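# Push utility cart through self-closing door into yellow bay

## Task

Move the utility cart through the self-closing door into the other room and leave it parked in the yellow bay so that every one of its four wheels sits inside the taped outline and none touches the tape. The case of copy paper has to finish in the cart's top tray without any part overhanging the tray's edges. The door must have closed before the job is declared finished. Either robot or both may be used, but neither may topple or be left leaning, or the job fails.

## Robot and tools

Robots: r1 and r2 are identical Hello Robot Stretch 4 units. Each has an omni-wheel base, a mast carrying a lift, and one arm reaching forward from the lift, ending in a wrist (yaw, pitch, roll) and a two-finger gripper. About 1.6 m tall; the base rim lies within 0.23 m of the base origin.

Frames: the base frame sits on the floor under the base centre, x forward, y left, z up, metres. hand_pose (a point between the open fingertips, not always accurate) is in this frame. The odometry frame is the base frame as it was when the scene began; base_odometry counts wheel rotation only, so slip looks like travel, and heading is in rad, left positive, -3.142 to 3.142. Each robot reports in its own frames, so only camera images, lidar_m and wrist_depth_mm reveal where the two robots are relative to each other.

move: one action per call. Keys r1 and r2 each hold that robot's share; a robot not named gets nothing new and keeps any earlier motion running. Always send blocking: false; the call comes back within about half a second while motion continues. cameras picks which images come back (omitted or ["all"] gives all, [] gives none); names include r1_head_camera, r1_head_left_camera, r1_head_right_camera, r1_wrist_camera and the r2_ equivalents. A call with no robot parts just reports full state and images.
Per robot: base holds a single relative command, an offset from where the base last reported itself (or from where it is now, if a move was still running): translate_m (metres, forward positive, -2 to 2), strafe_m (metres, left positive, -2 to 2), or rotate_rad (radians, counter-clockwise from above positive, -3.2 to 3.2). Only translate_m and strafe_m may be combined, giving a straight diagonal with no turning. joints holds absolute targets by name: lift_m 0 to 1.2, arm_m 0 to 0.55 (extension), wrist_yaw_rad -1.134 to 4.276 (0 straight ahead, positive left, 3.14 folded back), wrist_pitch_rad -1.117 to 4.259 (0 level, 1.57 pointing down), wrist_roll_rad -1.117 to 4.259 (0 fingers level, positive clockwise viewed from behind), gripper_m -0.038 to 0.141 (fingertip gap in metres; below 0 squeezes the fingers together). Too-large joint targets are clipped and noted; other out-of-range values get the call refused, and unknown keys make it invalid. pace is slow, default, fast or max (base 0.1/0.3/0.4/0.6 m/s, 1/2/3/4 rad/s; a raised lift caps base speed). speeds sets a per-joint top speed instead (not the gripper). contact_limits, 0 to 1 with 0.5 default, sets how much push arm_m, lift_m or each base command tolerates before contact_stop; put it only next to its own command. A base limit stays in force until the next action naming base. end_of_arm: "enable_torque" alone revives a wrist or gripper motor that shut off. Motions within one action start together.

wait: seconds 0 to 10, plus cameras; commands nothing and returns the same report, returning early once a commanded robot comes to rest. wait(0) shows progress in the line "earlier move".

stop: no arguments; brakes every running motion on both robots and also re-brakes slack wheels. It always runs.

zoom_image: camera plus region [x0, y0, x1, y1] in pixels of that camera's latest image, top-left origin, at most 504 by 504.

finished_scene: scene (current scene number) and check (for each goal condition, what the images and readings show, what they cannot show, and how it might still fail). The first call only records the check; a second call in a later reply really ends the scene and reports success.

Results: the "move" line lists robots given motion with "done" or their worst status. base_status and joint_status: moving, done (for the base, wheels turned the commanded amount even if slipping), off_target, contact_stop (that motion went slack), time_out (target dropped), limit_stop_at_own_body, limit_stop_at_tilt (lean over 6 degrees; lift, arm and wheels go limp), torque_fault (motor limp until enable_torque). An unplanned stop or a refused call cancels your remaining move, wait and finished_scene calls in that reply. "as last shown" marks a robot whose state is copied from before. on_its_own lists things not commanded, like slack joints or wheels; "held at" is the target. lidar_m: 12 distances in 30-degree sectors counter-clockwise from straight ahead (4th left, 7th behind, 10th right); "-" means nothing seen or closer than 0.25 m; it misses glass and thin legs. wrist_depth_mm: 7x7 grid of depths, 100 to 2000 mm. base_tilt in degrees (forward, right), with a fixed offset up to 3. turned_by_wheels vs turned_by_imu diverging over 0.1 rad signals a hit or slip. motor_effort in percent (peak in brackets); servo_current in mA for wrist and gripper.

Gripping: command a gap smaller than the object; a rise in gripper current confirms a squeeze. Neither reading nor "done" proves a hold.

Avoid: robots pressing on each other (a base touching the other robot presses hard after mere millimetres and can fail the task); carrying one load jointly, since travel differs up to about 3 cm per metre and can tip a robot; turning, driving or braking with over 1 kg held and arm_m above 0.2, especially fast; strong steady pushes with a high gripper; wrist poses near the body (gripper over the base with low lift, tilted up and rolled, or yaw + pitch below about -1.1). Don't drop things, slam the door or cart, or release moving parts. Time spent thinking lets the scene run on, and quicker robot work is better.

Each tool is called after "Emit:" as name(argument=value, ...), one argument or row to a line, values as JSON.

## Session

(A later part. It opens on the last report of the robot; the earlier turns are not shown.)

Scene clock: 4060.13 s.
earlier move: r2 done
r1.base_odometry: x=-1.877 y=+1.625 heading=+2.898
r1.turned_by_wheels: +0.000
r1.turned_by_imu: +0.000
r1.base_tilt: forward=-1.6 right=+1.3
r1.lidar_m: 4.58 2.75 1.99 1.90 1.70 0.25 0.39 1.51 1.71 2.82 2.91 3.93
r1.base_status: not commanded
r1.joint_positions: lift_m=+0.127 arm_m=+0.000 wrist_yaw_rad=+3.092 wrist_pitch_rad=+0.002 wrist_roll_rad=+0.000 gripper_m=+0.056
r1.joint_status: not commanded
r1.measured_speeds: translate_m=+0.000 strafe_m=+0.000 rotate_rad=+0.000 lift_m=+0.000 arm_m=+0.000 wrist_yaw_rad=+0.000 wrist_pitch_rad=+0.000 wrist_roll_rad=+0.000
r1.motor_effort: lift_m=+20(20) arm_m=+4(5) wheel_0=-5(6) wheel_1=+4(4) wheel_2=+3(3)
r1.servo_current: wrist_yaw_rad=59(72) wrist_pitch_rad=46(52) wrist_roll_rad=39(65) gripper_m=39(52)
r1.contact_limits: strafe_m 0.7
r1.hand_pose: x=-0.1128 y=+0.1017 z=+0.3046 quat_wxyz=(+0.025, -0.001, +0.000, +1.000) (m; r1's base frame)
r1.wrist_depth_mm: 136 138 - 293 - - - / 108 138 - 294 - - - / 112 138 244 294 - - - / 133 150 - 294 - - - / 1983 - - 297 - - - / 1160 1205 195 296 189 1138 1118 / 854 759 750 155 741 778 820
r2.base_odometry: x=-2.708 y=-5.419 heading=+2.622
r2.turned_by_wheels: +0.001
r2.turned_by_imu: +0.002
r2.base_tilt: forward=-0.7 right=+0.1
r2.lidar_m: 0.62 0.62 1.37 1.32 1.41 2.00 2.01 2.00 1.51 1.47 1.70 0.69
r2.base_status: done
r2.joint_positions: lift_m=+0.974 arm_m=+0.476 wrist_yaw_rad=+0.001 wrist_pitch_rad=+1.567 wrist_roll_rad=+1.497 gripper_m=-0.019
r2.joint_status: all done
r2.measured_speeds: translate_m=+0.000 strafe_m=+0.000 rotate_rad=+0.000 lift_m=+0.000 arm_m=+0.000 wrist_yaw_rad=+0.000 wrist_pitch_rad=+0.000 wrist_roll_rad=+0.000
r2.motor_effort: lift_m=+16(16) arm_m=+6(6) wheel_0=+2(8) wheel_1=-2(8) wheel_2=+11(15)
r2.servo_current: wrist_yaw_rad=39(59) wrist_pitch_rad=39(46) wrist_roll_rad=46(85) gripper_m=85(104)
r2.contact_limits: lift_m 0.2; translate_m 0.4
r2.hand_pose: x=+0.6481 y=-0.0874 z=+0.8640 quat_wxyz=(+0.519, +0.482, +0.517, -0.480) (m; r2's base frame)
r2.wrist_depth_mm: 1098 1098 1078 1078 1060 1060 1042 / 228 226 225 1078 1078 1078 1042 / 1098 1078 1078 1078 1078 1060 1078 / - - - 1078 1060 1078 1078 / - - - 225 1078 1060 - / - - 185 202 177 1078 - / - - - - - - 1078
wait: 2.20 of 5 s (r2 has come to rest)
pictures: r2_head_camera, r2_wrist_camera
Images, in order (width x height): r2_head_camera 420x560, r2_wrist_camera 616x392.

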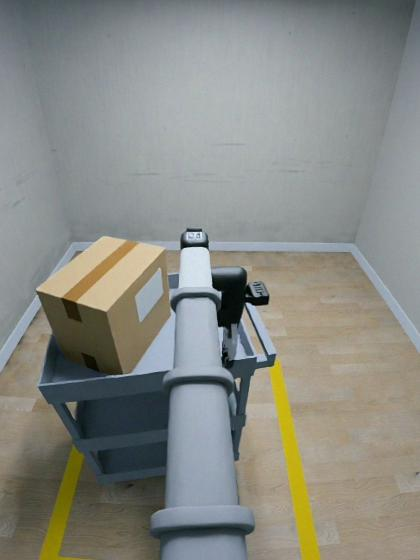

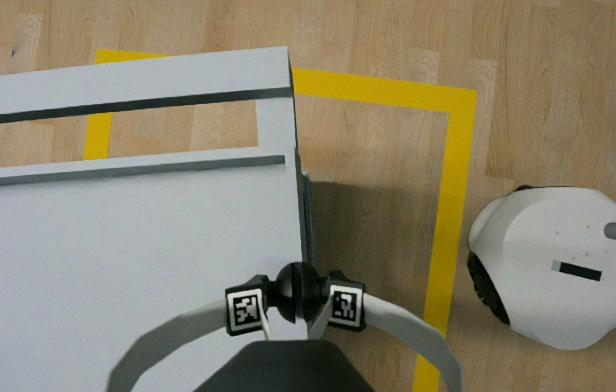

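Emit:
move(
  r2={"base": {"translate_m": -0.07}, "joints": {"wrist_roll_rad": 1.6}, "pace": "slow", "speeds": {"wrist_roll_rad": 0.15}, "contact_limits": {"translate_m": 0.4}},
  blocking=false,
  cameras=[],
)

Emit:
wait(
  seconds=5,
  cameras=["r2_wrist_camera", "r2_head_camera"],
)

Scene clock: 4074.43 s.
move: r2 moving
r1.base_odometry: x=-1.877 y=+1.625 heading=+2.898
r1.turned_by_wheels: +0.000
r1.turned_by_imu: +0.000
r1.base_tilt: forward=-1.6 right=+1.3
r1.lidar_m: 4.59 2.73 1.98 1.90 1.70 0.25 0.36 1.52 1.70 2.80 2.88 3.92
r1.base_status: not commanded
r1.joint_positions: lift_m=+0.127 arm_m=+0.000 wrist_yaw_rad=+3.092 wrist_pitch_rad=+0.002 wrist_roll_rad=+0.000 gripper_m=+0.056
r1.joint_status: not commanded
r1.measured_speeds: translate_m=+0.000 strafe_m=+0.000 rotate_rad=+0.000 lift_m=+0.000 arm_m=+0.000 wrist_yaw_rad=+0.000 wrist_pitch_rad=+0.000 wrist_roll_rad=+0.000
r1.motor_effort: lift_m=+20(20) arm_m=+4(4) wheel_0=-5(5) wheel_1=+3(4) wheel_2=+3(3)
r1.servo_current: wrist_yaw_rad=46(59) wrist_pitch_rad=46(52) wrist_roll_rad=46(65) gripper_m=39(46)
r1.contact_limits: strafe_m 0.7
r1.hand_pose: x=-0.1128 y=+0.1017 z=+0.3046 quat_wxyz=(+0.025, -0.001, +0.000, +1.000) (m; r1's base frame)
r1.wrist_depth_mm: 135 138 - 294 - - - / 108 138 - 294 - - - / 112 138 243 294 - - - / 133 150 - 294 - - - / 1983 - - 298 - - - / 1205 1205 195 296 189 1138 1098 / 842 759 750 156 741 778 798
r2.base_odometry: x=-2.697 y=-5.425 heading=+2.624
r2.turned_by_wheels: +0.001
r2.turned_by_imu: +0.002
r2.base_tilt: forward=-0.7 right=+0.0
r2.lidar_m: 0.62 0.65 1.35 1.30 1.41 1.99 2.01 2.03 1.52 1.47 1.70 0.70
r2.base_status: translate_m moving
r2.joint_positions: lift_m=+0.974 arm_m=+0.476 wrist_yaw_rad=+0.001 wrist_pitch_rad=+1.567 wrist_roll_rad=+1.562 gripper_m=-0.019
r2.joint_status: wrist_roll_rad moving
r2.measured_speeds: translate_m=-0.048 strafe_m=+0.000 rotate_rad=+0.001 lift_m=+0.000 arm_m=+0.000 wrist_yaw_rad=+0.000 wrist_pitch_rad=+0.000 wrist_roll_rad=+0.150
r2.motor_effort: lift_m=+16(16) arm_m=+5(6) wheel_0=+3(3) wheel_1=-4(6) wheel_2=+15(17)
r2.servo_current: wrist_yaw_rad=59(59) wrist_pitch_rad=39(46) wrist_roll_rad=46(78) gripper_m=91(98)
r2.contact_limits: lift_m 0.2; translate_m 0.4
r2.hand_pose: x=+0.6481 y=-0.0874 z=+0.8640 quat_wxyz=(+0.504, +0.498, +0.502, -0.496) (m; r2's base frame)
r2.wrist_depth_mm: 1078 1078 1078 1060 1078 1060 1060 / 1078 227 224 1078 1078 1060 1060 / 1078 1098 1078 1060 1098 1042 1042 / 258 243 - 1078 1078 1078 - / - - - 1098 1078 1078 - / - - 185 203 179 1078 - / - - - - - 1078 1060
pictures: none
No camera images: "cameras" was empty.

Scene clock: 4075.90 s.
earlier move: r2 done
r1.base_odometry: x=-1.877 y=+1.625 heading=+2.898
r1.turned_by_wheels: +0.000
r1.turned_by_imu: +0.000
r1.base_tilt: forward=-1.6 right=+1.3
r1.lidar_m: 4.60 2.74 2.00 1.90 1.68 0.25 0.38 1.53 1.69 2.81 2.93 3.93
r1.base_status: not commanded
r1.joint_positions: lift_m=+0.127 arm_m=+0.000 wrist_yaw_rad=+3.092 wrist_pitch_rad=+0.002 wrist_roll_rad=+0.000 gripper_m=+0.056
r1.joint_status: not commanded
r1.measured_speeds: translate_m=+0.000 strafe_m=+0.000 rotate_rad=+0.000 lift_m=+0.000 arm_m=+0.000 wrist_yaw_rad=+0.000 wrist_pitch_rad=+0.000 wrist_roll_rad=+0.000
r1.motor_effort: lift_m=+20(20) arm_m=+4(5) wheel_0=-5(6) wheel_1=+4(4) wheel_2=+3(3)
r1.servo_current: wrist_yaw_rad=52(65) wrist_pitch_rad=46(52) wrist_roll_rad=52(65) gripper_m=46(46)
r1.contact_limits: strafe_m 0.7
r1.hand_pose: x=-0.1128 y=+0.1017 z=+0.3046 quat_wxyz=(+0.025, -0.001, +0.000, +1.000) (m; r1's base frame)
r1.wrist_depth_mm: 136 138 - 294 - - - / 107 138 - 294 - - - / 112 139 243 296 - - - / 133 150 - 296 - - - / - - - 298 - - - / 1205 1182 195 296 189 1138 1118 / 866 759 759 156 750 788 820
r2.base_odometry: x=-2.648 y=-5.453 heading=+2.624
r2.turned_by_wheels: +0.000
r2.turned_by_imu: +0.001
r2.base_tilt: forward=-0.7 right=+0.1
r2.lidar_m: 0.61 0.64 1.37 1.31 1.39 2.00 1.95 2.04 1.52 1.48 1.74 0.66
r2.base_status: done
r2.joint_positions: lift_m=+0.974 arm_m=+0.476 wrist_yaw_rad=+0.001 wrist_pitch_rad=+1.567 wrist_roll_rad=+1.596 gripper_m=-0.019
r2.joint_status: all done
r2.measured_speeds: translate_m=+0.000 strafe_m=+0.000 rotate_rad=+0.000 lift_m=+0.000 arm_m=+0.000 wrist_yaw_rad=+0.000 wrist_pitch_rad=+0.000 wrist_roll_rad=+0.000
r2.motor_effort: lift_m=+16(16) arm_m=+5(6) wheel_0=+3(7) wheel_1=-2(6) wheel_2=+12(18)
r2.servo_current: wrist_yaw_rad=46(59) wrist_pitch_rad=46(46) wrist_roll_rad=46(78) gripper_m=91(98)
r2.contact_limits: lift_m 0.2; translate_m 0.4
r2.hand_pose: x=+0.6481 y=-0.0874 z=+0.8640 quat_wxyz=(+0.495, +0.507, +0.493, -0.505) (m; r2's base frame)
r2.wrist_depth_mm: 1098 1078 1078 1078 1078 1078 1060 / 1078 227 224 1060 1078 1060 1060 / 250 1078 1078 1078 1078 1060 1060 / 1098 297 229 1098 1078 1078 - / - - - 227 1078 1098 - / - - 185 204 178 1060 - / - - - - - 1078 1078
wait: 1.47 of 5 s (r2 has come to rest)
pictures: r2_head_camera, r2_wrist_camera
Images, in order (width x height): r2_head_camera 420x560, r2_wrist_camera 616x392.

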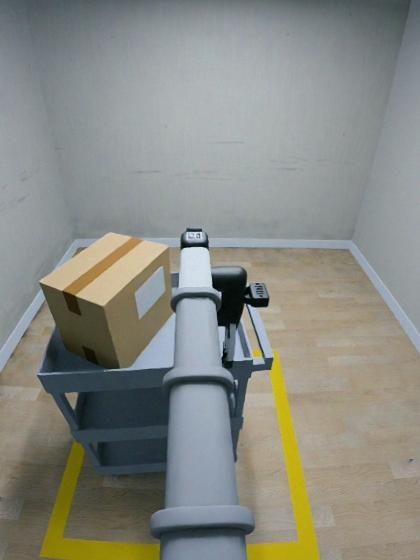

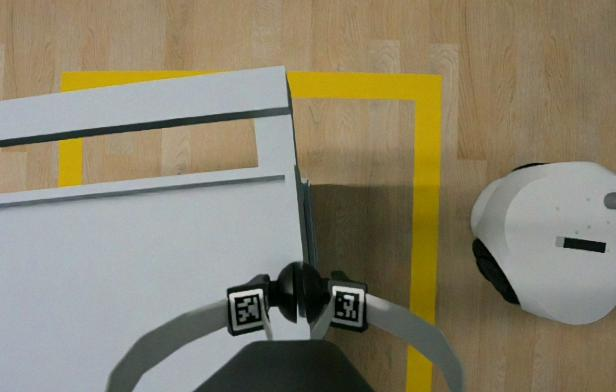

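Emit:
move(
  r2={"joints": {"gripper_m": 0.07}},
  blocking=false,
  cameras=[],
)

Emit:
wait(
  seconds=3,
  cameras=["r2_wrist_camera"],
)

Scene clock: 4092.00 s.
move: r2 moving
r1.base_odometry: x=-1.877 y=+1.625 heading=+2.898
r1.turned_by_wheels: +0.000
r1.turned_by_imu: +0.000
r1.base_tilt: forward=-1.6 right=+1.3
r1.lidar_m: 4.61 2.77 1.99 1.93 1.68 0.25 0.38 1.46 1.73 2.80 2.93 3.92
r1.base_status: not commanded
r1.joint_positions: lift_m=+0.127 arm_m=+0.000 wrist_yaw_rad=+3.092 wrist_pitch_rad=+0.002 wrist_roll_rad=+0.000 gripper_m=+0.056
r1.joint_status: not commanded
r1.measured_speeds: translate_m=+0.000 strafe_m=+0.000 rotate_rad=+0.000 lift_m=+0.000 arm_m=+0.000 wrist_yaw_rad=+0.000 wrist_pitch_rad=+0.000 wrist_roll_rad=+0.000
r1.motor_effort: lift_m=+20(20) arm_m=+4(4) wheel_0=-5(6) wheel_1=+4(4) wheel_2=+3(3)
r1.servo_current: wrist_yaw_rad=39(78) wrist_pitch_rad=46(52) wrist_roll_rad=65(65) gripper_m=39(46)
r1.contact_limits: strafe_m 0.7
r1.hand_pose: x=-0.1128 y=+0.1017 z=+0.3046 quat_wxyz=(+0.025, -0.001, +0.000, +1.000) (m; r1's base frame)
r1.wrist_depth_mm: 136 138 - 294 - - - / 108 138 - 297 - - - / 112 138 244 294 - - - / 133 150 - 294 - - - / 1921 - - 297 - - - / 1182 1205 195 297 189 1160 1118 / 842 750 750 155 759 778 809
r2.base_odometry: x=-2.648 y=-5.454 heading=+2.623
r2.turned_by_wheels: +0.000
r2.turned_by_imu: +0.000
r2.base_tilt: forward=-0.6 right=+0.1
r2.lidar_m: 0.61 0.63 1.37 1.31 1.38 1.98 1.95 2.04 1.51 1.44 1.74 0.69
r2.base_status: not commanded
r2.joint_positions: lift_m=+0.974 arm_m=+0.476 wrist_yaw_rad=+0.001 wrist_pitch_rad=+1.567 wrist_roll_rad=+1.597 gripper_m=+0.005
r2.joint_status: gripper_m moving
r2.measured_speeds: translate_m=-0.001 strafe_m=+0.000 rotate_rad=-0.001 lift_m=+0.000 arm_m=+0.000 wrist_yaw_rad=+0.000 wrist_pitch_rad=+0.000 wrist_roll_rad=+0.008
r2.motor_effort: lift_m=+16(16) arm_m=+5(6) wheel_0=+2(3) wheel_1=-2(2) wheel_2=+11(13)
r2.servo_current: wrist_yaw_rad=52(59) wrist_pitch_rad=39(46) wrist_roll_rad=59(59) gripper_m=85(91)
r2.contact_limits: lift_m 0.2; translate_m 0.4
r2.hand_pose: x=+0.6481 y=-0.0874 z=+0.8640 quat_wxyz=(+0.495, +0.507, +0.493, -0.505) (m; r2's base frame)
r2.wrist_depth_mm: 1098 1078 1098 1078 1078 1078 1042 / 1098 1078 225 1060 1060 1078 1060 / 229 251 1060 1060 1078 1078 1078 / 1098 1098 1078 1078 1098 1078 - / - - - 224 1078 1078 - / - - 183 195 176 1078 - / - - - - - 1060 1078
pictures: none
No camera images: "cameras" was empty.

Scene clock: 4093.13 s.
earlier move: r2 done
r1.base_odometry: x=-1.877 y=+1.625 heading=+2.898
r1.turned_by_wheels: +0.000
r1.turned_by_imu: +0.000
r1.base_tilt: forward=-1.6 right=+1.3
r1.lidar_m: 4.59 2.77 2.00 1.91 1.68 0.25 0.39 1.52 1.72 2.82 2.93 3.95
r1.base_status: not commanded
r1.joint_positions: lift_m=+0.127 arm_m=+0.000 wrist_yaw_rad=+3.092 wrist_pitch_rad=+0.002 wrist_roll_rad=+0.000 gripper_m=+0.056
r1.joint_status: not commanded
r1.measured_speeds: translate_m=+0.000 strafe_m=+0.000 rotate_rad=+0.000 lift_m=+0.000 arm_m=+0.000 wrist_yaw_rad=+0.000 wrist_pitch_rad=+0.000 wrist_roll_rad=+0.000
r1.motor_effort: lift_m=+20(20) arm_m=+4(4) wheel_0=-5(6) wheel_1=+4(4) wheel_2=+3(3)
r1.servo_current: wrist_yaw_rad=46(78) wrist_pitch_rad=39(52) wrist_roll_rad=52(72) gripper_m=39(46)
r1.contact_limits: strafe_m 0.7
r1.hand_pose: x=-0.1128 y=+0.1017 z=+0.3046 quat_wxyz=(+0.025, -0.001, +0.000, +1.000) (m; r1's base frame)
r1.wrist_depth_mm: 135 137 - 293 - - - / 108 138 - 296 - - - / 112 139 243 296 - - - / 133 150 - 294 - - - / - - - 297 - - - / 1182 1205 195 297 189 1160 1118 / 866 759 750 155 741 768 798
r2.base_odometry: x=-2.647 y=-5.454 heading=+2.623
r2.turned_by_wheels: +0.000
r2.turned_by_imu: +0.000
r2.base_tilt: forward=-0.6 right=+0.1
r2.lidar_m: 0.62 0.65 1.35 1.33 1.42 2.00 1.96 2.03 1.52 1.48 1.74 0.69
r2.base_status: not commanded
r2.joint_positions: lift_m=+0.974 arm_m=+0.476 wrist_yaw_rad=+0.001 wrist_pitch_rad=+1.567 wrist_roll_rad=+1.598 gripper_m=+0.070
r2.joint_status: all done
r2.measured_speeds: translate_m=+0.000 strafe_m=+0.000 rotate_rad=+0.000 lift_m=+0.000 arm_m=+0.000 wrist_yaw_rad=+0.000 wrist_pitch_rad=+0.000 wrist_roll_rad=+0.000
r2.motor_effort: lift_m=+16(16) arm_m=+5(6) wheel_0=+3(3) wheel_1=-2(3) wheel_2=+7(13)
r2.servo_current: wrist_yaw_rad=46(59) wrist_pitch_rad=33(46) wrist_roll_rad=52(59) gripper_m=46(104)
r2.contact_limits: lift_m 0.2; translate_m 0.4
r2.hand_pose: x=+0.6480 y=-0.0874 z=+0.8640 quat_wxyz=(+0.494, +0.507, +0.492, -0.505) (m; r2's base frame)
r2.wrist_depth_mm: 1098 1078 1098 1078 1078 1078 1060 / 1098 1078 226 1078 1078 1060 1060 / 227 242 1078 1078 1060 1078 1078 / 1078 1078 1098 1078 1060 1078 - / - - - 1098 1078 1078 - / - - 189 228 187 1078 - / - - - - - 1078 1042
wait: 1.13 of 3 s (r2 has come to rest)
pictures: r2_wrist_camera
Images, in order (width x height): r2_wrist_camera 616x392.

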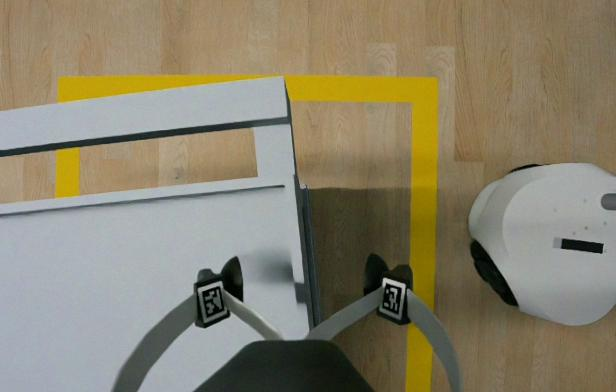

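Released cleanly. Raise lift, then retract; and simultaneously plan r1's gentle door closing.

Emit:
move(
  r2={"joints": {"lift_m": 1.1}},
  blocking=false,
  cameras=[],
)

Emit:
wait(
  seconds=3,
  cameras=[],
)

Emit:
move(
  r2={"joints": {"arm_m": 0.1}},
  blocking=false,
  cameras=[],
)

Emit:
wait(
  seconds=3,
  cameras=["r2_head_camera", "r2_wrist_camera", "r1_head_camera", "r1_head_left_camera", "r1_head_right_camera"],
)

Scene clock: 4101.00 s.
move: r2 moving
r1.base_odometry: x=-1.877 y=+1.625 heading=+2.898
r1.turned_by_wheels: +0.000
r1.turned_by_imu: +0.000
r1.base_tilt: forward=-1.6 right=+1.3
r1.lidar_m: 4.59 2.74 2.01 1.90 1.68 0.25 0.37 1.51 1.70 2.82 2.92 3.96
r1.base_status: not commanded
r1.joint_positions: lift_m=+0.127 arm_m=+0.000 wrist_yaw_rad=+3.092 wrist_pitch_rad=+0.002 wrist_roll_rad=+0.000 gripper_m=+0.056
r1.joint_status: not commanded
r1.measured_speeds: translate_m=+0.000 strafe_m=+0.000 rotate_rad=+0.000 lift_m=+0.000 arm_m=+0.000 wrist_yaw_rad=+0.000 wrist_pitch_rad=+0.000 wrist_roll_rad=+0.000
r1.motor_effort: lift_m=+20(20) arm_m=+4(4) wheel_0=-5(6) wheel_1=+3(4) wheel_2=+3(3)
r1.servo_current: wrist_yaw_rad=33(52) wrist_pitch_rad=39(52) wrist_roll_rad=52(65) gripper_m=39(46)
r1.contact_limits: strafe_m 0.7
r1.hand_pose: x=-0.1128 y=+0.1017 z=+0.3046 quat_wxyz=(+0.025, -0.001, +0.000, +1.000) (m; r1's base frame)
r1.wrist_depth_mm: 136 138 - 293 - - - / 108 138 - 297 - - - / 112 139 242 297 - - - / 134 150 - 296 - - - / 1983 - - 296 - - - / 1182 1182 194 296 189 1160 1118 / 842 759 759 155 741 768 820
r2.base_odometry: x=-2.647 y=-5.454 heading=+2.623
r2.turned_by_wheels: +0.000
r2.turned_by_imu: +0.000
r2.base_tilt: forward=-0.7 right=+0.1
r2.lidar_m: 0.62 0.63 1.36 1.31 1.38 2.00 1.94 2.03 1.50 1.47 1.71 0.68
r2.base_status: not commanded
r2.joint_positions: lift_m=+1.012 arm_m=+0.476 wrist_yaw_rad=+0.001 wrist_pitch_rad=+1.567 wrist_roll_rad=+1.598 gripper_m=+0.070
r2.joint_status: lift_m moving
r2.measured_speeds: translate_m=+0.000 strafe_m=+0.000 rotate_rad=+0.000 lift_m=+0.146 arm_m=+0.000 wrist_yaw_rad=+0.000 wrist_pitch_rad=+0.000 wrist_roll_rad=+0.000
r2.motor_effort: lift_m=+23(23) arm_m=+5(6) wheel_0=+2(3) wheel_1=-2(3) wheel_2=+7(8)
r2.servo_current: wrist_yaw_rad=59(59) wrist_pitch_rad=39(46) wrist_roll_rad=52(59) gripper_m=52(52)
r2.contact_limits: translate_m 0.4
r2.hand_pose: x=+0.6480 y=-0.0874 z=+0.9015 quat_wxyz=(+0.494, +0.507, +0.492, -0.505) (m; r2's base frame)
r2.wrist_depth_mm: 1118 1118 1098 1098 1098 1098 1098 / 1118 1098 1078 1118 1118 1118 1098 / 262 260 1118 1098 1118 1098 1098 / 1118 1118 1118 1118 1098 1118 - / - - - 1118 1118 1118 - / - - 189 260 187 1098 - / - - - - - 1138 1118
pictures: none
No camera images: "cameras" was empty.

Scene clock: 4102.07 s.
earlier move: r2 done
r1.base_odometry: x=-1.877 y=+1.625 heading=+2.898
r1.turned_by_wheels: +0.000
r1.turned_by_imu: +0.000
r1.base_tilt: forward=-1.6 right=+1.3
r1.lidar_m: 4.61 2.75 1.99 1.91 1.69 0.25 0.39 1.51 1.71 2.82 2.92 3.94
r1.base_status: not commanded
r1.joint_positions: lift_m=+0.127 arm_m=+0.000 wrist_yaw_rad=+3.092 wrist_pitch_rad=+0.002 wrist_roll_rad=+0.000 gripper_m=+0.056
r1.joint_status: not commanded
r1.measured_speeds: translate_m=+0.000 strafe_m=+0.000 rotate_rad=+0.000 lift_m=+0.000 arm_m=+0.000 wrist_yaw_rad=+0.000 wrist_pitch_rad=+0.000 wrist_roll_rad=+0.000
r1.motor_effort: lift_m=+20(20) arm_m=+5(5) wheel_0=-5(6) wheel_1=+4(4) wheel_2=+3(3)
r1.servo_current: wrist_yaw_rad=52(72) wrist_pitch_rad=39(52) wrist_roll_rad=39(65) gripper_m=39(46)
r1.contact_limits: strafe_m 0.7
r1.hand_pose: x=-0.1128 y=+0.1017 z=+0.3046 quat_wxyz=(+0.025, -0.001, +0.000, +1.000) (m; r1's base frame)
r1.wrist_depth_mm: 136 138 - 293 - - - / 108 138 - 294 - - - / 112 138 244 294 - - - / 133 150 - 293 - - - / 1983 - - 298 - - - / 1182 1182 195 296 189 1160 1118 / 854 759 759 155 759 778 820
r2.base_odometry: x=-2.647 y=-5.454 heading=+2.623
r2.turned_by_wheels: +0.000
r2.turned_by_imu: +0.000
r2.base_tilt: forward=-0.7 right=+0.1
r2.lidar_m: 0.61 0.64 1.38 1.32 1.41 1.98 1.95 2.03 1.53 1.49 1.74 0.69
r2.base_status: not commanded
r2.joint_positions: lift_m=+1.100 arm_m=+0.476 wrist_yaw_rad=+0.001 wrist_pitch_rad=+1.567 wrist_roll_rad=+1.598 gripper_m=+0.070
r2.joint_status: all done
r2.measured_speeds: translate_m=+0.000 strafe_m=+0.000 rotate_rad=+0.000 lift_m=+0.000 arm_m=+0.000 wrist_yaw_rad=+0.000 wrist_pitch_rad=+0.000 wrist_roll_rad=+0.000
r2.motor_effort: lift_m=+21(26) arm_m=+5(6) wheel_0=+3(3) wheel_1=-2(3) wheel_2=+7(8)
r2.servo_current: wrist_yaw_rad=52(59) wrist_pitch_rad=39(46) wrist_roll_rad=46(59) gripper_m=46(59)
r2.contact_limits: translate_m 0.4
r2.hand_pose: x=+0.6480 y=-0.0874 z=+0.9896 quat_wxyz=(+0.494, +0.507, +0.492, -0.505) (m; r2's base frame)
r2.wrist_depth_mm: 1205 1205 1205 1205 1205 1182 1182 / 1205 1205 1229 1205 1205 1205 1205 / 1229 362 359 1229 1182 1182 1182 / 1205 1229 1205 1205 1205 1182 - / - - - 1205 1205 1205 - / - - 189 353 187 1182 1182 / - - - - - 1229 1182
wait: 1.07 of 3 s (r2 has come to rest)
pictures: none
No camera images: "cameras" was empty.

Scene clock: 4102.57 s.
move: r2 moving
r1.base_odometry: x=-1.877 y=+1.625 heading=+2.898
r1.turned_by_wheels: +0.000
r1.turned_by_imu: +0.000
r1.base_tilt: forward=-1.5 right=+1.3
r1.lidar_m: 4.58 2.78 2.01 1.90 1.70 0.25 0.39 1.51 1.70 2.79 2.90 3.97
r1.base_status: not commanded
r1.joint_positions: lift_m=+0.127 arm_m=+0.000 wrist_yaw_rad=+3.092 wrist_pitch_rad=+0.002 wrist_roll_rad=+0.000 gripper_m=+0.056
r1.joint_status: not commanded
r1.measured_speeds: translate_m=+0.000 strafe_m=+0.000 rotate_rad=+0.000 lift_m=+0.000 arm_m=+0.000 wrist_yaw_rad=+0.000 wrist_pitch_rad=+0.000 wrist_roll_rad=+0.000
r1.motor_effort: lift_m=+20(20) arm_m=+4(4) wheel_0=-5(6) wheel_1=+4(4) wheel_2=+3(3)
r1.servo_current: wrist_yaw_rad=52(65) wrist_pitch_rad=46(46) wrist_roll_rad=52(59) gripper_m=39(46)
r1.contact_limits: strafe_m 0.7
r1.hand_pose: x=-0.1128 y=+0.1017 z=+0.3046 quat_wxyz=(+0.025, -0.001, +0.000, +1.000) (m; r1's base frame)
r1.wrist_depth_mm: 136 138 - 293 - - - / 108 138 - 294 - - - / 112 139 243 294 - - - / 133 150 - 294 - - - / 1983 - - 296 - - - / 1205 1205 195 294 190 1160 1118 / 842 759 759 156 750 768 809
r2.base_odometry: x=-2.647 y=-5.454 heading=+2.623
r2.turned_by_wheels: +0.000
r2.turned_by_imu: +0.000
r2.base_tilt: forward=-0.7 right=+0.1
r2.lidar_m: 0.62 0.64 1.36 1.32 1.41 1.98 1.94 2.03 1.52 1.47 1.74 0.65
r2.base_status: not commanded
r2.joint_positions: lift_m=+1.100 arm_m=+0.425 wrist_yaw_rad=+0.001 wrist_pitch_rad=+1.567 wrist_roll_rad=+1.598 gripper_m=+0.070
r2.joint_status: arm_m moving
r2.measured_speeds: translate_m=+0.000 strafe_m=+0.000 rotate_rad=+0.000 lift_m=+0.000 arm_m=-0.195 wrist_yaw_rad=+0.000 wrist_pitch_rad=+0.000 wrist_roll_rad=+0.001
r2.motor_effort: lift_m=+21(21) arm_m=-8(12) wheel_0=+3(3) wheel_1=-2(2) wheel_2=+7(8)
r2.servo_current: wrist_yaw_rad=39(52) wrist_pitch_rad=46(46) wrist_roll_rad=39(59) gripper_m=46(52)
r2.contact_limits: translate_m 0.4
r2.hand_pose: x=+0.5975 y=-0.0874 z=+0.9896 quat_wxyz=(+0.494, +0.508, +0.492, -0.506) (m; r2's base frame)
r2.wrist_depth_mm: 1205 1205 1229 1182 1205 1205 1182 / 1255 1229 1182 1205 1182 1182 1160 / 1205 375 375 1229 1182 1182 1182 / 1205 1229 399 1205 1229 - 946 / - - - 1229 1182 - - / - - 189 1205 188 1205 1229 / - - - - - 1205 1182
pictures: none
No camera images: "cameras" was empty.

Scene clock: 4104.30 s.
earlier move: r2 done
r1.base_odometry: x=-1.877 y=+1.625 heading=+2.898
r1.turned_by_wheels: +0.000
r1.turned_by_imu: +0.000
r1.base_tilt: forward=-1.6 right=+1.3
r1.lidar_m: 4.61 2.77 2.01 1.90 1.71 0.25 0.37 1.52 1.70 2.82 2.89 3.95
r1.base_status: not commanded
r1.joint_positions: lift_m=+0.127 arm_m=+0.000 wrist_yaw_rad=+3.092 wrist_pitch_rad=+0.002 wrist_roll_rad=+0.000 gripper_m=+0.056
r1.joint_status: not commanded
r1.measured_speeds: translate_m=+0.000 strafe_m=+0.000 rotate_rad=+0.000 lift_m=+0.000 arm_m=+0.000 wrist_yaw_rad=+0.000 wrist_pitch_rad=+0.000 wrist_roll_rad=+0.000
r1.motor_effort: lift_m=+20(20) arm_m=+4(4) wheel_0=-5(6) wheel_1=+4(4) wheel_2=+3(3)
r1.servo_current: wrist_yaw_rad=39(65) wrist_pitch_rad=33(46) wrist_roll_rad=59(65) gripper_m=39(46)
r1.contact_limits: strafe_m 0.7
r1.hand_pose: x=-0.1128 y=+0.1017 z=+0.3046 quat_wxyz=(+0.025, -0.001, +0.000, +1.000) (m; r1's base frame)
r1.wrist_depth_mm: 136 138 - 293 - - - / 108 138 - 296 - - - / 112 139 244 294 - - - / 133 150 - 294 - - - / 1921 - - 296 - - - / 1182 1205 195 294 190 1160 1138 / 854 750 759 156 741 778 820
r2.base_odometry: x=-2.647 y=-5.454 heading=+2.623
r2.turned_by_wheels: +0.000
r2.turned_by_imu: +0.000
r2.base_tilt: forward=-0.7 right=+0.1
r2.lidar_m: 0.60 0.65 1.36 1.31 1.42 1.98 1.95 2.02 1.52 1.46 1.74 0.69
r2.base_status: not commanded
r2.joint_positions: lift_m=+1.100 arm_m=+0.100 wrist_yaw_rad=+0.001 wrist_pitch_rad=+1.567 wrist_roll_rad=+1.598 gripper_m=+0.070
r2.joint_status: all done
r2.measured_speeds: translate_m=+0.000 strafe_m=+0.000 rotate_rad=+0.000 lift_m=+0.000 arm_m=+0.000 wrist_yaw_rad=+0.000 wrist_pitch_rad=+0.000 wrist_roll_rad=+0.000
r2.motor_effort: lift_m=+21(21) arm_m=-7(12) wheel_0=+3(3) wheel_1=-2(2) wheel_2=+7(8)
r2.servo_current: wrist_yaw_rad=52(65) wrist_pitch_rad=46(46) wrist_roll_rad=46(59) gripper_m=52(59)
r2.contact_limits: translate_m 0.4
r2.hand_pose: x=+0.2722 y=-0.0874 z=+0.9896 quat_wxyz=(+0.494, +0.507, +0.492, -0.506) (m; r2's base frame)
r2.wrist_depth_mm: 1205 1229 1205 1205 1182 1182 1160 / 1229 1205 1205 1205 1205 1205 1182 / 1205 1205 1182 1205 1205 1205 1182 / 1205 1182 1205 1229 - 1205 1182 / - - 1229 1229 - 1205 1205 / - - 189 1205 188 1205 1205 / - - 1205 - 1229 1229 1229
wait: 1.73 of 3 s (r2 has come to rest)
pictures: r1_head_camera, r1_head_left_camera, r1_head_right_camera, r2_head_camera, r2_wrist_camera
Images, in order (width x height): r1_head_camera 420x560, r1_head_left_camera 420x672, r1_head_right_camera 420x672, r2_head_camera 420x560, r2_wrist_camera 616x392.

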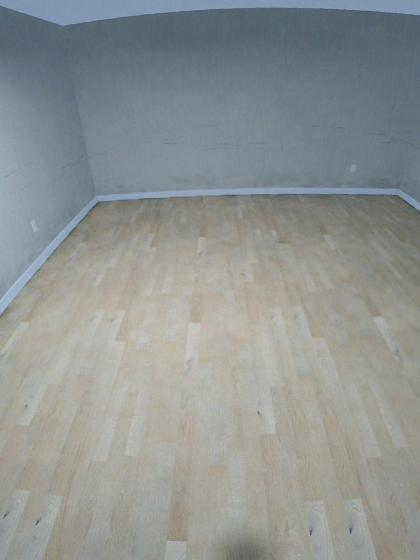

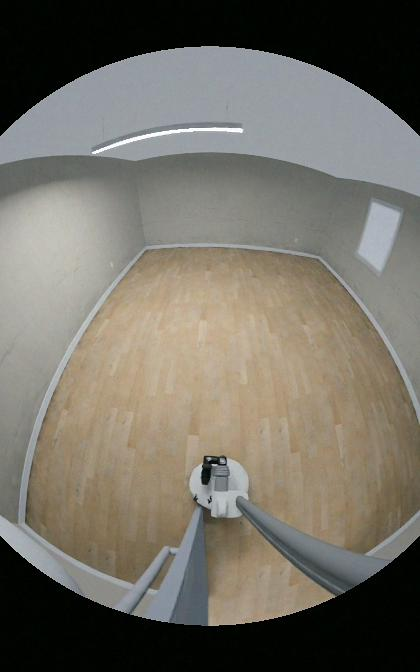

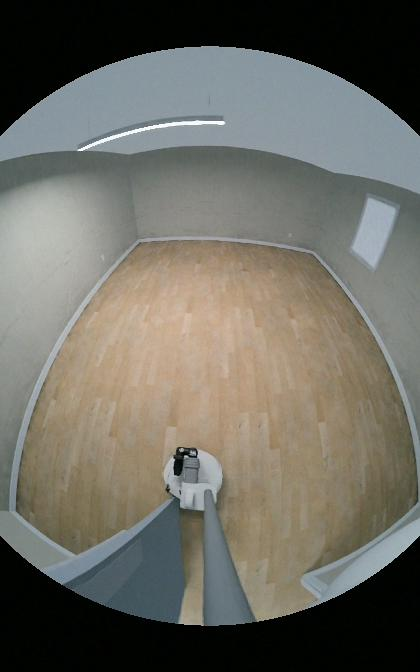

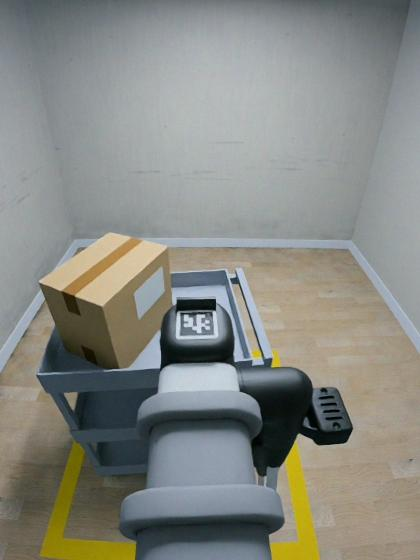

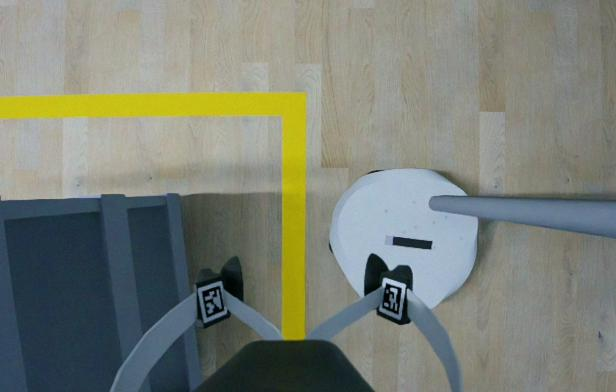

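Emit:
zoom_image(
  camera="r2_head_camera",
  region=[20, 220, 200, 420],
)

Scaled by 2.520 from the camera's 420x560 image, which has a finer 1200x1600 frame.

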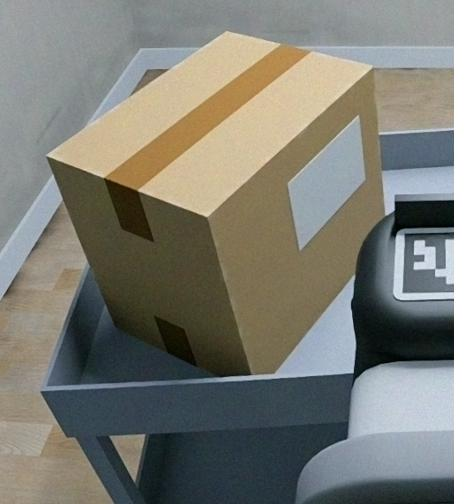

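Emit:
move(
  r2={"base": {"strafe_m": 0.31}},
  blocking=false,
  cameras=[],
)

Emit:
wait(
  seconds=4,
  cameras=["r2_head_camera", "r2_wrist_camera"],
)

Scene clock: 4179.37 s.
move: r2 moving
r1.base_odometry: x=-1.877 y=+1.625 heading=+2.898
r1.turned_by_wheels: +0.000
r1.turned_by_imu: +0.000
r1.base_tilt: forward=-1.5 right=+1.3
r1.lidar_m: 4.60 2.75 2.01 1.92 1.69 0.25 0.39 1.51 1.71 2.81 2.90 3.96
r1.base_status: not commanded
r1.joint_positions: lift_m=+0.127 arm_m=+0.000 wrist_yaw_rad=+3.092 wrist_pitch_rad=+0.002 wrist_roll_rad=+0.000 gripper_m=+0.056
r1.joint_status: not commanded
r1.measured_speeds: translate_m=+0.000 strafe_m=+0.000 rotate_rad=+0.000 lift_m=+0.000 arm_m=+0.000 wrist_yaw_rad=+0.000 wrist_pitch_rad=+0.000 wrist_roll_rad=+0.000
r1.motor_effort: lift_m=+20(20) arm_m=+4(4) wheel_0=-5(6) wheel_1=+3(4) wheel_2=+3(3)
r1.servo_current: wrist_yaw_rad=46(72) wrist_pitch_rad=39(59) wrist_roll_rad=59(59) gripper_m=39(46)
r1.contact_limits: strafe_m 0.7
r1.hand_pose: x=-0.1128 y=+0.1017 z=+0.3046 quat_wxyz=(+0.025, -0.001, +0.000, +1.000) (m; r1's base frame)
r1.wrist_depth_mm: 136 138 - 291 - - - / 108 138 - 297 - - - / 112 138 244 293 - - - / 133 150 - 297 - - - / 1983 - - 297 - - - / 1182 1205 195 296 189 1138 1118 / 842 750 759 155 741 768 820
r2.base_odometry: x=-2.665 y=-5.485 heading=+2.623
r2.turned_by_wheels: +0.000
r2.turned_by_imu: +0.001
r2.base_tilt: forward=-0.7 right=+0.0
r2.lidar_m: 0.62 0.65 1.34 1.29 1.39 1.96 1.94 2.05 1.56 1.50 1.77 0.67
r2.base_status: strafe_m moving
r2.joint_positions: lift_m=+1.100 arm_m=+0.100 wrist_yaw_rad=+0.001 wrist_pitch_rad=+1.567 wrist_roll_rad=+1.598 gripper_m=+0.070
r2.joint_status: not commanded
r2.measured_speeds: translate_m=+0.001 strafe_m=+0.141 rotate_rad=-0.006 lift_m=+0.000 arm_m=+0.000 wrist_yaw_rad=+0.000 wrist_pitch_rad=+0.000 wrist_roll_rad=+0.000
r2.motor_effort: lift_m=+21(21) arm_m=-7(7) wheel_0=-10(14) wheel_1=+12(12) wheel_2=-2(6)
r2.servo_current: wrist_yaw_rad=46(65) wrist_pitch_rad=46(46) wrist_roll_rad=46(52) gripper_m=52(59)
r2.hand_pose: x=+0.2722 y=-0.0874 z=+0.9896 quat_wxyz=(+0.494, +0.507, +0.492, -0.506) (m; r2's base frame)
r2.wrist_depth_mm: 1205 1205 1205 1205 1205 1205 1182 / 1205 1229 1229 1182 1205 1182 1182 / 1229 1229 1205 1205 1205 1205 1205 / 1205 - 1229 1229 - 1182 1205 / - - 1229 1205 - 1205 1229 / - - 189 1205 187 1229 1205 / - - 1205 - 1205 1182 1229
pictures: none
No camera images: "cameras" was empty.

Scene clock: 4181.23 s.
earlier move: r2 done
r1.base_odometry: x=-1.877 y=+1.625 heading=+2.898
r1.turned_by_wheels: +0.000
r1.turned_by_imu: +0.000
r1.base_tilt: forward=-1.6 right=+1.3
r1.lidar_m: 4.59 2.76 2.02 1.93 1.70 0.25 0.37 1.52 1.70 2.81 2.92 3.97
r1.base_status: not commanded
r1.joint_positions: lift_m=+0.127 arm_m=+0.000 wrist_yaw_rad=+3.092 wrist_pitch_rad=+0.002 wrist_roll_rad=+0.000 gripper_m=+0.056
r1.joint_status: not commanded
r1.measured_speeds: translate_m=+0.000 strafe_m=+0.000 rotate_rad=+0.000 lift_m=+0.000 arm_m=+0.000 wrist_yaw_rad=+0.000 wrist_pitch_rad=+0.000 wrist_roll_rad=+0.000
r1.motor_effort: lift_m=+20(20) arm_m=+4(4) wheel_0=-5(6) wheel_1=+4(4) wheel_2=+3(3)
r1.servo_current: wrist_yaw_rad=59(72) wrist_pitch_rad=46(59) wrist_roll_rad=39(65) gripper_m=39(52)
r1.contact_limits: strafe_m 0.7
r1.hand_pose: x=-0.1128 y=+0.1017 z=+0.3046 quat_wxyz=(+0.025, -0.001, +0.000, +1.000) (m; r1's base frame)
r1.wrist_depth_mm: 135 138 - 293 - - - / 108 138 - 294 - - - / 112 138 244 294 - - - / 133 150 - 294 - - - / 1983 - - 297 - - - / 1205 1205 195 296 189 1160 1118 / 854 750 750 155 741 778 798
r2.base_odometry: x=-2.801 y=-5.723 heading=+2.623
r2.turned_by_wheels: +0.000
r2.turned_by_imu: +0.001
r2.base_tilt: forward=-0.7 right=+0.1
r2.lidar_m: 0.60 1.42 1.07 1.03 1.07 1.55 1.92 2.04 1.83 1.78 2.00 0.66
r2.base_status: done
r2.joint_positions: lift_m=+1.100 arm_m=+0.100 wrist_yaw_rad=+0.001 wrist_pitch_rad=+1.567 wrist_roll_rad=+1.598 gripper_m=+0.070
r2.joint_status: not commanded
r2.measured_speeds: translate_m=+0.000 strafe_m=+0.000 rotate_rad=+0.000 lift_m=+0.000 arm_m=+0.000 wrist_yaw_rad=+0.000 wrist_pitch_rad=+0.000 wrist_roll_rad=+0.000
r2.motor_effort: lift_m=+21(21) arm_m=-7(7) wheel_0=-1(14) wheel_1=+2(13) wheel_2=+0(6)
r2.servo_current: wrist_yaw_rad=52(65) wrist_pitch_rad=39(52) wrist_roll_rad=52(65) gripper_m=46(59)
r2.hand_pose: x=+0.2722 y=-0.0874 z=+0.9896 quat_wxyz=(+0.494, +0.507, +0.492, -0.506) (m; r2's base frame)
r2.wrist_depth_mm: - 1182 1205 1182 1182 1205 1205 / - 1182 1205 1205 1205 1205 1229 / - - 1182 1205 1205 1205 1205 / - - 1205 1205 - 1182 1205 / - - 1182 1229 - 1205 1205 / - - 188 1229 188 1205 1205 / 439 654 1205 - 1205 1205 1205
wait: 1.87 of 4 s (r2 has come to rest)
pictures: r2_head_camera, r2_wrist_camera
Images, in order (width x height): r2_head_camera 420x560, r2_wrist_camera 616x392.

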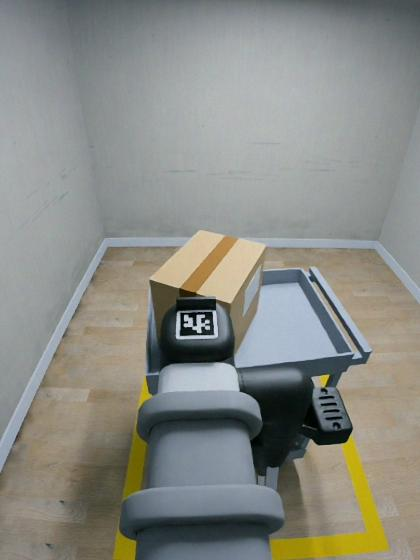

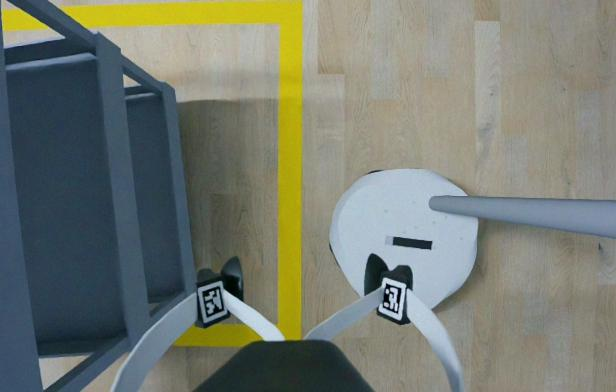

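Emit:
zoom_image(
  camera="r2_head_camera",
  region=[100, 200, 300, 400],
)

Emit:
zoom_image(
  camera="r2_wrist_camera",
  region=[0, 180, 300, 392],
)

Emit:
zoom_image(
  camera="r2_head_camera",
  region=[100, 360, 400, 560],
)

Scaled by 2.520 from the camera's 420x560 image, which has a finer 1200x1600 frame.

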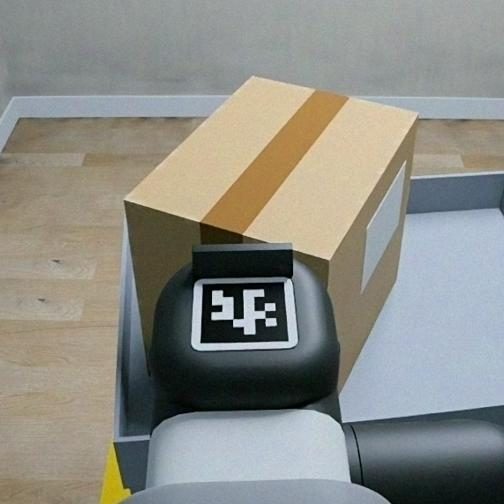

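Scaled by 1.680.

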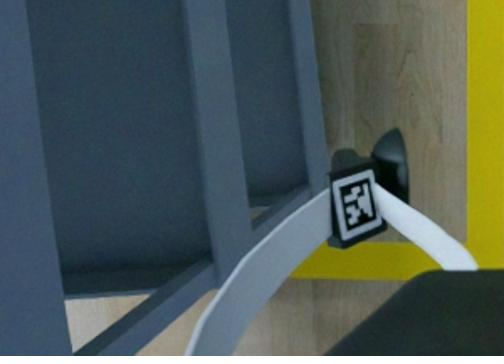

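Scaled by 1.680 from the camera's 420x560 image, which has a finer 1200x1600 frame.

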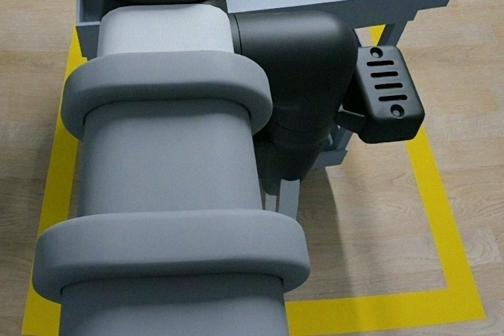

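Emit:
wait(
  seconds=0,
  cameras=["r2_head_left_camera", "r2_head_right_camera"],
)

Emit:
zoom_image(
  camera="r2_head_left_camera",
  region=[100, 330, 350, 580],
)

Emit:
zoom_image(
  camera="r2_head_right_camera",
  region=[100, 330, 350, 580],
)

Scene clock: 4203.53 s.
r1.base_odometry: x=-1.877 y=+1.625 heading=+2.898
r1.turned_by_wheels: +0.000
r1.turned_by_imu: +0.000
r1.base_tilt: forward=-1.5 right=+1.3
r1.lidar_m: 4.60 2.76 2.02 1.90 1.67 0.25 0.37 1.51 1.74 2.82 2.92 3.95
r1.base_status: not commanded
r1.joint_positions: lift_m=+0.127 arm_m=+0.000 wrist_yaw_rad=+3.092 wrist_pitch_rad=+0.002 wrist_roll_rad=+0.000 gripper_m=+0.056
r1.joint_status: not commanded
r1.measured_speeds: translate_m=+0.000 strafe_m=+0.000 rotate_rad=+0.000 lift_m=+0.000 arm_m=+0.000 wrist_yaw_rad=+0.000 wrist_pitch_rad=+0.000 wrist_roll_rad=+0.000
r1.motor_effort: lift_m=+20(20) arm_m=+4(4) wheel_0=-4(6) wheel_1=+4(4) wheel_2=+3(3)
r1.servo_current: wrist_yaw_rad=65(72) wrist_pitch_rad=39(59) wrist_roll_rad=39(65) gripper_m=39(52)
r1.contact_limits: strafe_m 0.7
r1.hand_pose: x=-0.1128 y=+0.1017 z=+0.3046 quat_wxyz=(+0.025, -0.001, +0.000, +1.000) (m; r1's base frame)
r1.wrist_depth_mm: 136 138 - 294 - - - / 108 138 - 296 - - - / 112 138 243 293 - - - / 133 150 - 297 - - - / 1983 - - 296 - - - / 1205 1205 195 296 189 1160 1098 / 866 750 759 155 750 778 809
r2.base_odometry: x=-2.801 y=-5.723 heading=+2.623
r2.turned_by_wheels: +0.000
r2.turned_by_imu: +0.000
r2.base_tilt: forward=-0.7 right=+0.1
r2.lidar_m: 0.61 1.40 1.06 1.02 1.09 1.56 1.91 2.05 1.83 1.77 2.01 0.67
r2.base_status: done
r2.joint_positions: lift_m=+1.100 arm_m=+0.100 wrist_yaw_rad=+0.001 wrist_pitch_rad=+1.567 wrist_roll_rad=+1.598 gripper_m=+0.070
r2.joint_status: not commanded
r2.measured_speeds: translate_m=+0.000 strafe_m=+0.000 rotate_rad=+0.000 lift_m=+0.000 arm_m=+0.000 wrist_yaw_rad=+0.000 wrist_pitch_rad=+0.000 wrist_roll_rad=+0.000
r2.motor_effort: lift_m=+21(21) arm_m=-7(7) wheel_0=-1(14) wheel_1=+2(13) wheel_2=+0(6)
r2.servo_current: wrist_yaw_rad=59(65) wrist_pitch_rad=39(52) wrist_roll_rad=46(65) gripper_m=52(59)
r2.hand_pose: x=+0.2722 y=-0.0874 z=+0.9896 quat_wxyz=(+0.494, +0.507, +0.492, -0.506) (m; r2's base frame)
r2.wrist_depth_mm: - 1205 1182 1205 1182 1205 1182 / - 1182 1205 1205 1205 1182 1182 / - - 1205 1205 1182 1182 1205 / - - 1205 1205 - 1182 1182 / - - 1229 1229 - 1182 1205 / - - 189 1205 187 1182 1205 / 439 647 1205 - 1182 1205 1205
pictures: r2_head_left_camera, r2_head_right_camera
Images, in order (width x height): r2_head_left_camera 420x672, r2_head_right_camera 420x672.

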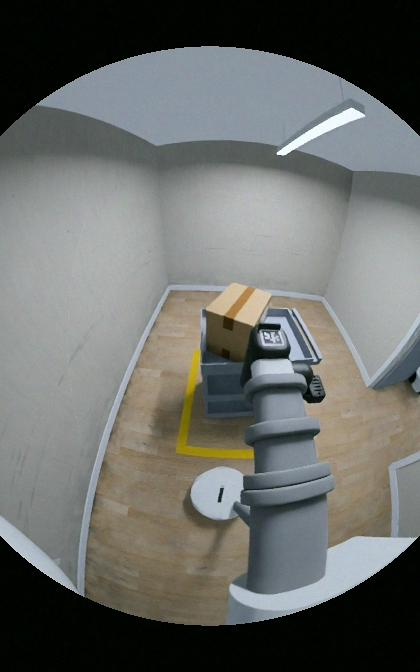

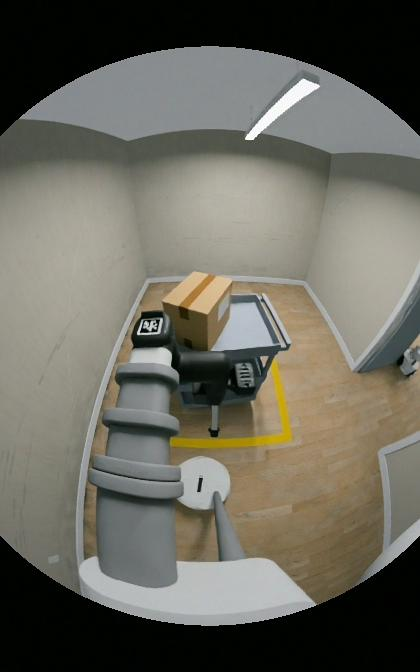

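Scaled by 2.016 from the camera's 420x672 image, which has a finer 600x960 frame.

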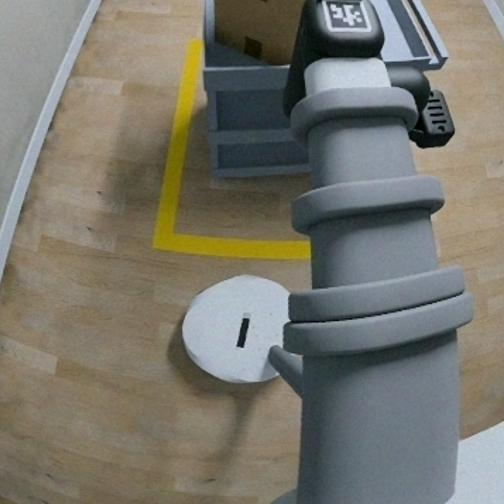

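Scaled by 2.016 from the camera's 420x672 image, which has a finer 600x960 frame.

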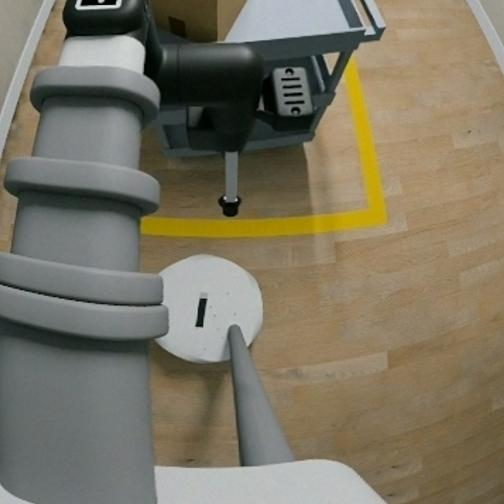

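Emit:
move(
  r2={"base": {"strafe_m": 0.4}, "joints": {"arm_m": 0.0}},
  blocking=false,
  cameras=[],
)

Emit:
wait(
  seconds=4,
  cameras=["r2_head_camera"],
)

Emit:
zoom_image(
  camera="r2_head_camera",
  region=[220, 240, 420, 560],
)

Scene clock: 4212.77 s.
move: r2 moving
r1.base_odometry: x=-1.877 y=+1.625 heading=+2.898
r1.turned_by_wheels: +0.000
r1.turned_by_imu: +0.000
r1.base_tilt: forward=-1.6 right=+1.3
r1.lidar_m: 4.59 2.76 2.00 1.91 1.69 0.25 0.40 1.54 1.73 2.80 2.90 3.93
r1.base_status: not commanded
r1.joint_positions: lift_m=+0.127 arm_m=+0.000 wrist_yaw_rad=+3.092 wrist_pitch_rad=+0.002 wrist_roll_rad=+0.000 gripper_m=+0.056
r1.joint_status: not commanded
r1.measured_speeds: translate_m=+0.000 strafe_m=+0.000 rotate_rad=+0.000 lift_m=+0.000 arm_m=+0.000 wrist_yaw_rad=+0.000 wrist_pitch_rad=+0.000 wrist_roll_rad=+0.000
r1.motor_effort: lift_m=+20(20) arm_m=+4(4) wheel_0=-5(6) wheel_1=+4(4) wheel_2=+3(3)
r1.servo_current: wrist_yaw_rad=59(65) wrist_pitch_rad=39(46) wrist_roll_rad=65(65) gripper_m=46(46)
r1.contact_limits: strafe_m 0.7
r1.hand_pose: x=-0.1128 y=+0.1017 z=+0.3046 quat_wxyz=(+0.025, -0.001, +0.000, +1.000) (m; r1's base frame)
r1.wrist_depth_mm: 136 138 - 293 - - - / 108 138 - 296 - - - / 112 138 243 293 - - - / 133 150 - 296 - - - / 1983 - - 297 - - - / 1182 1205 195 296 190 1138 1118 / 854 759 759 155 750 768 820
r2.base_odometry: x=-2.819 y=-5.754 heading=+2.623
r2.turned_by_wheels: +0.000
r2.turned_by_imu: +0.001
r2.base_tilt: forward=-0.6 right=+0.1
r2.lidar_m: 0.59 1.40 1.02 0.97 1.03 1.50 1.93 2.01 1.87 1.80 2.04 0.65
r2.base_status: strafe_m moving
r2.joint_positions: lift_m=+1.100 arm_m=+0.049 wrist_yaw_rad=+0.001 wrist_pitch_rad=+1.567 wrist_roll_rad=+1.598 gripper_m=+0.070
r2.joint_status: arm_m moving
r2.measured_speeds: translate_m=-0.001 strafe_m=+0.139 rotate_rad=+0.008 lift_m=+0.000 arm_m=-0.195 wrist_yaw_rad=+0.000 wrist_pitch_rad=+0.000 wrist_roll_rad=+0.000
r2.motor_effort: lift_m=+21(21) arm_m=-4(10) wheel_0=-11(11) wheel_1=+10(12) wheel_2=-1(1)
r2.servo_current: wrist_yaw_rad=46(46) wrist_pitch_rad=46(52) wrist_roll_rad=46(59) gripper_m=52(52)
r2.hand_pose: x=+0.2215 y=-0.0874 z=+0.9896 quat_wxyz=(+0.494, +0.507, +0.492, -0.506) (m; r2's base frame)
r2.wrist_depth_mm: - 1182 1205 1205 1205 1205 1182 / - 1205 1205 1205 1205 1229 1182 / - - 1182 1205 1182 1182 1182 / - - 1182 1205 - 1205 1205 / - - 1205 1229 - 1205 1182 / - 723 189 1205 188 1205 1182 / 1229 1229 1205 - 1229 1205 1160
pictures: none
No camera images: "cameras" was empty.

Scene clock: 4214.93 s.
earlier move: r2 done
r1.base_odometry: x=-1.877 y=+1.625 heading=+2.898
r1.turned_by_wheels: +0.000
r1.turned_by_imu: +0.000
r1.base_tilt: forward=-1.5 right=+1.3
r1.lidar_m: 4.57 2.75 1.99 1.90 1.70 0.25 0.38 1.52 1.70 2.81 2.91 3.95
r1.base_status: not commanded
r1.joint_positions: lift_m=+0.127 arm_m=+0.000 wrist_yaw_rad=+3.092 wrist_pitch_rad=+0.002 wrist_roll_rad=+0.000 gripper_m=+0.056
r1.joint_status: not commanded
r1.measured_speeds: translate_m=+0.000 strafe_m=+0.000 rotate_rad=+0.000 lift_m=+0.000 arm_m=+0.000 wrist_yaw_rad=+0.000 wrist_pitch_rad=+0.000 wrist_roll_rad=+0.000
r1.motor_effort: lift_m=+20(20) arm_m=+4(4) wheel_0=-5(6) wheel_1=+3(4) wheel_2=+3(3)
r1.servo_current: wrist_yaw_rad=59(65) wrist_pitch_rad=33(52) wrist_roll_rad=52(72) gripper_m=39(46)
r1.contact_limits: strafe_m 0.7
r1.hand_pose: x=-0.1128 y=+0.1017 z=+0.3046 quat_wxyz=(+0.025, -0.001, +0.000, +1.000) (m; r1's base frame)
r1.wrist_depth_mm: 136 138 - 291 - - - / 108 138 - 296 - - - / 112 139 244 293 - - - / 133 150 - 294 - - - / 1983 - - 297 - - - / 1182 1205 193 294 189 1138 1118 / 842 750 759 155 741 778 809
r2.base_odometry: x=-2.999 y=-6.070 heading=+2.623
r2.turned_by_wheels: +0.000
r2.turned_by_imu: +0.000
r2.base_tilt: forward=-0.7 right=+0.1
r2.lidar_m: 0.94 0.89 0.65 0.59 0.65 0.95 1.92 2.04 2.23 2.17 0.91 0.65
r2.base_status: done
r2.joint_positions: lift_m=+1.100 arm_m=+0.000 wrist_yaw_rad=+0.001 wrist_pitch_rad=+1.567 wrist_roll_rad=+1.598 gripper_m=+0.070
r2.joint_status: all done
r2.measured_speeds: translate_m=+0.000 strafe_m=+0.000 rotate_rad=+0.000 lift_m=+0.000 arm_m=+0.000 wrist_yaw_rad=+0.000 wrist_pitch_rad=+0.000 wrist_roll_rad=+0.000
r2.motor_effort: lift_m=+21(21) arm_m=-7(10) wheel_0=-2(14) wheel_1=+2(12) wheel_2=+0(1)
r2.servo_current: wrist_yaw_rad=52(59) wrist_pitch_rad=39(52) wrist_roll_rad=52(59) gripper_m=59(59)
r2.hand_pose: x=+0.1722 y=-0.0874 z=+0.9896 quat_wxyz=(+0.494, +0.507, +0.492, -0.506) (m; r2's base frame)
r2.wrist_depth_mm: - 1182 1205 1205 1182 1205 1182 / - 1205 1229 1229 1205 1182 1205 / - 1205 1205 1182 1205 1205 1205 / 1205 1205 1205 1229 1205 1182 1182 / 1229 1205 1205 1205 - 1205 1205 / 1229 1255 189 1205 187 1229 1205 / 1205 1229 1229 - 1205 1182 1229
wait: 2.17 of 4 s (r2 has come to rest)
pictures: r2_head_camera
Images, in order (width x height): r2_head_camera 420x560.

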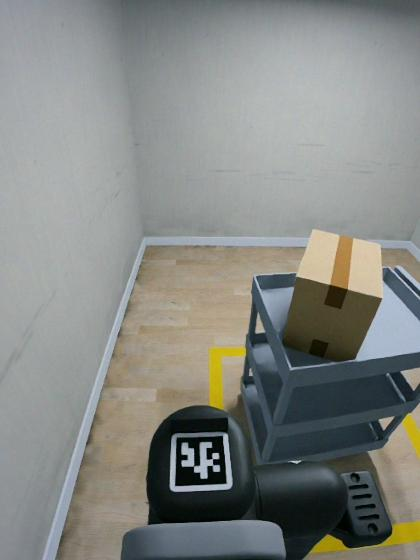

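Scaled by 1.575 from the camera's 420x560 image, which has a finer 1200x1600 frame.

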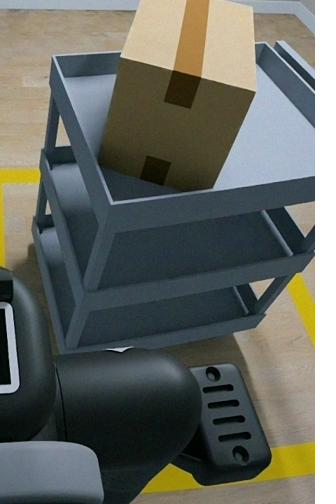

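Emit:
zoom_image(
  camera="r2_head_camera",
  region=[190, 320, 310, 480],
)

Scaled by 3.150 from the camera's 420x560 image, which has a finer 1200x1600 frame.

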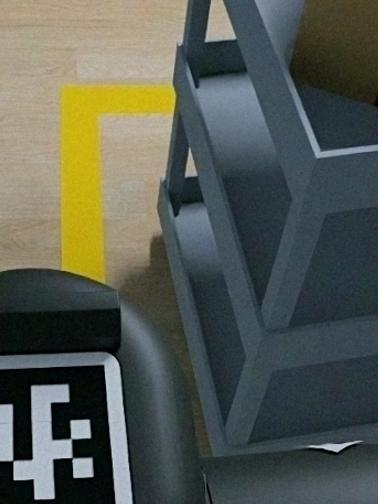

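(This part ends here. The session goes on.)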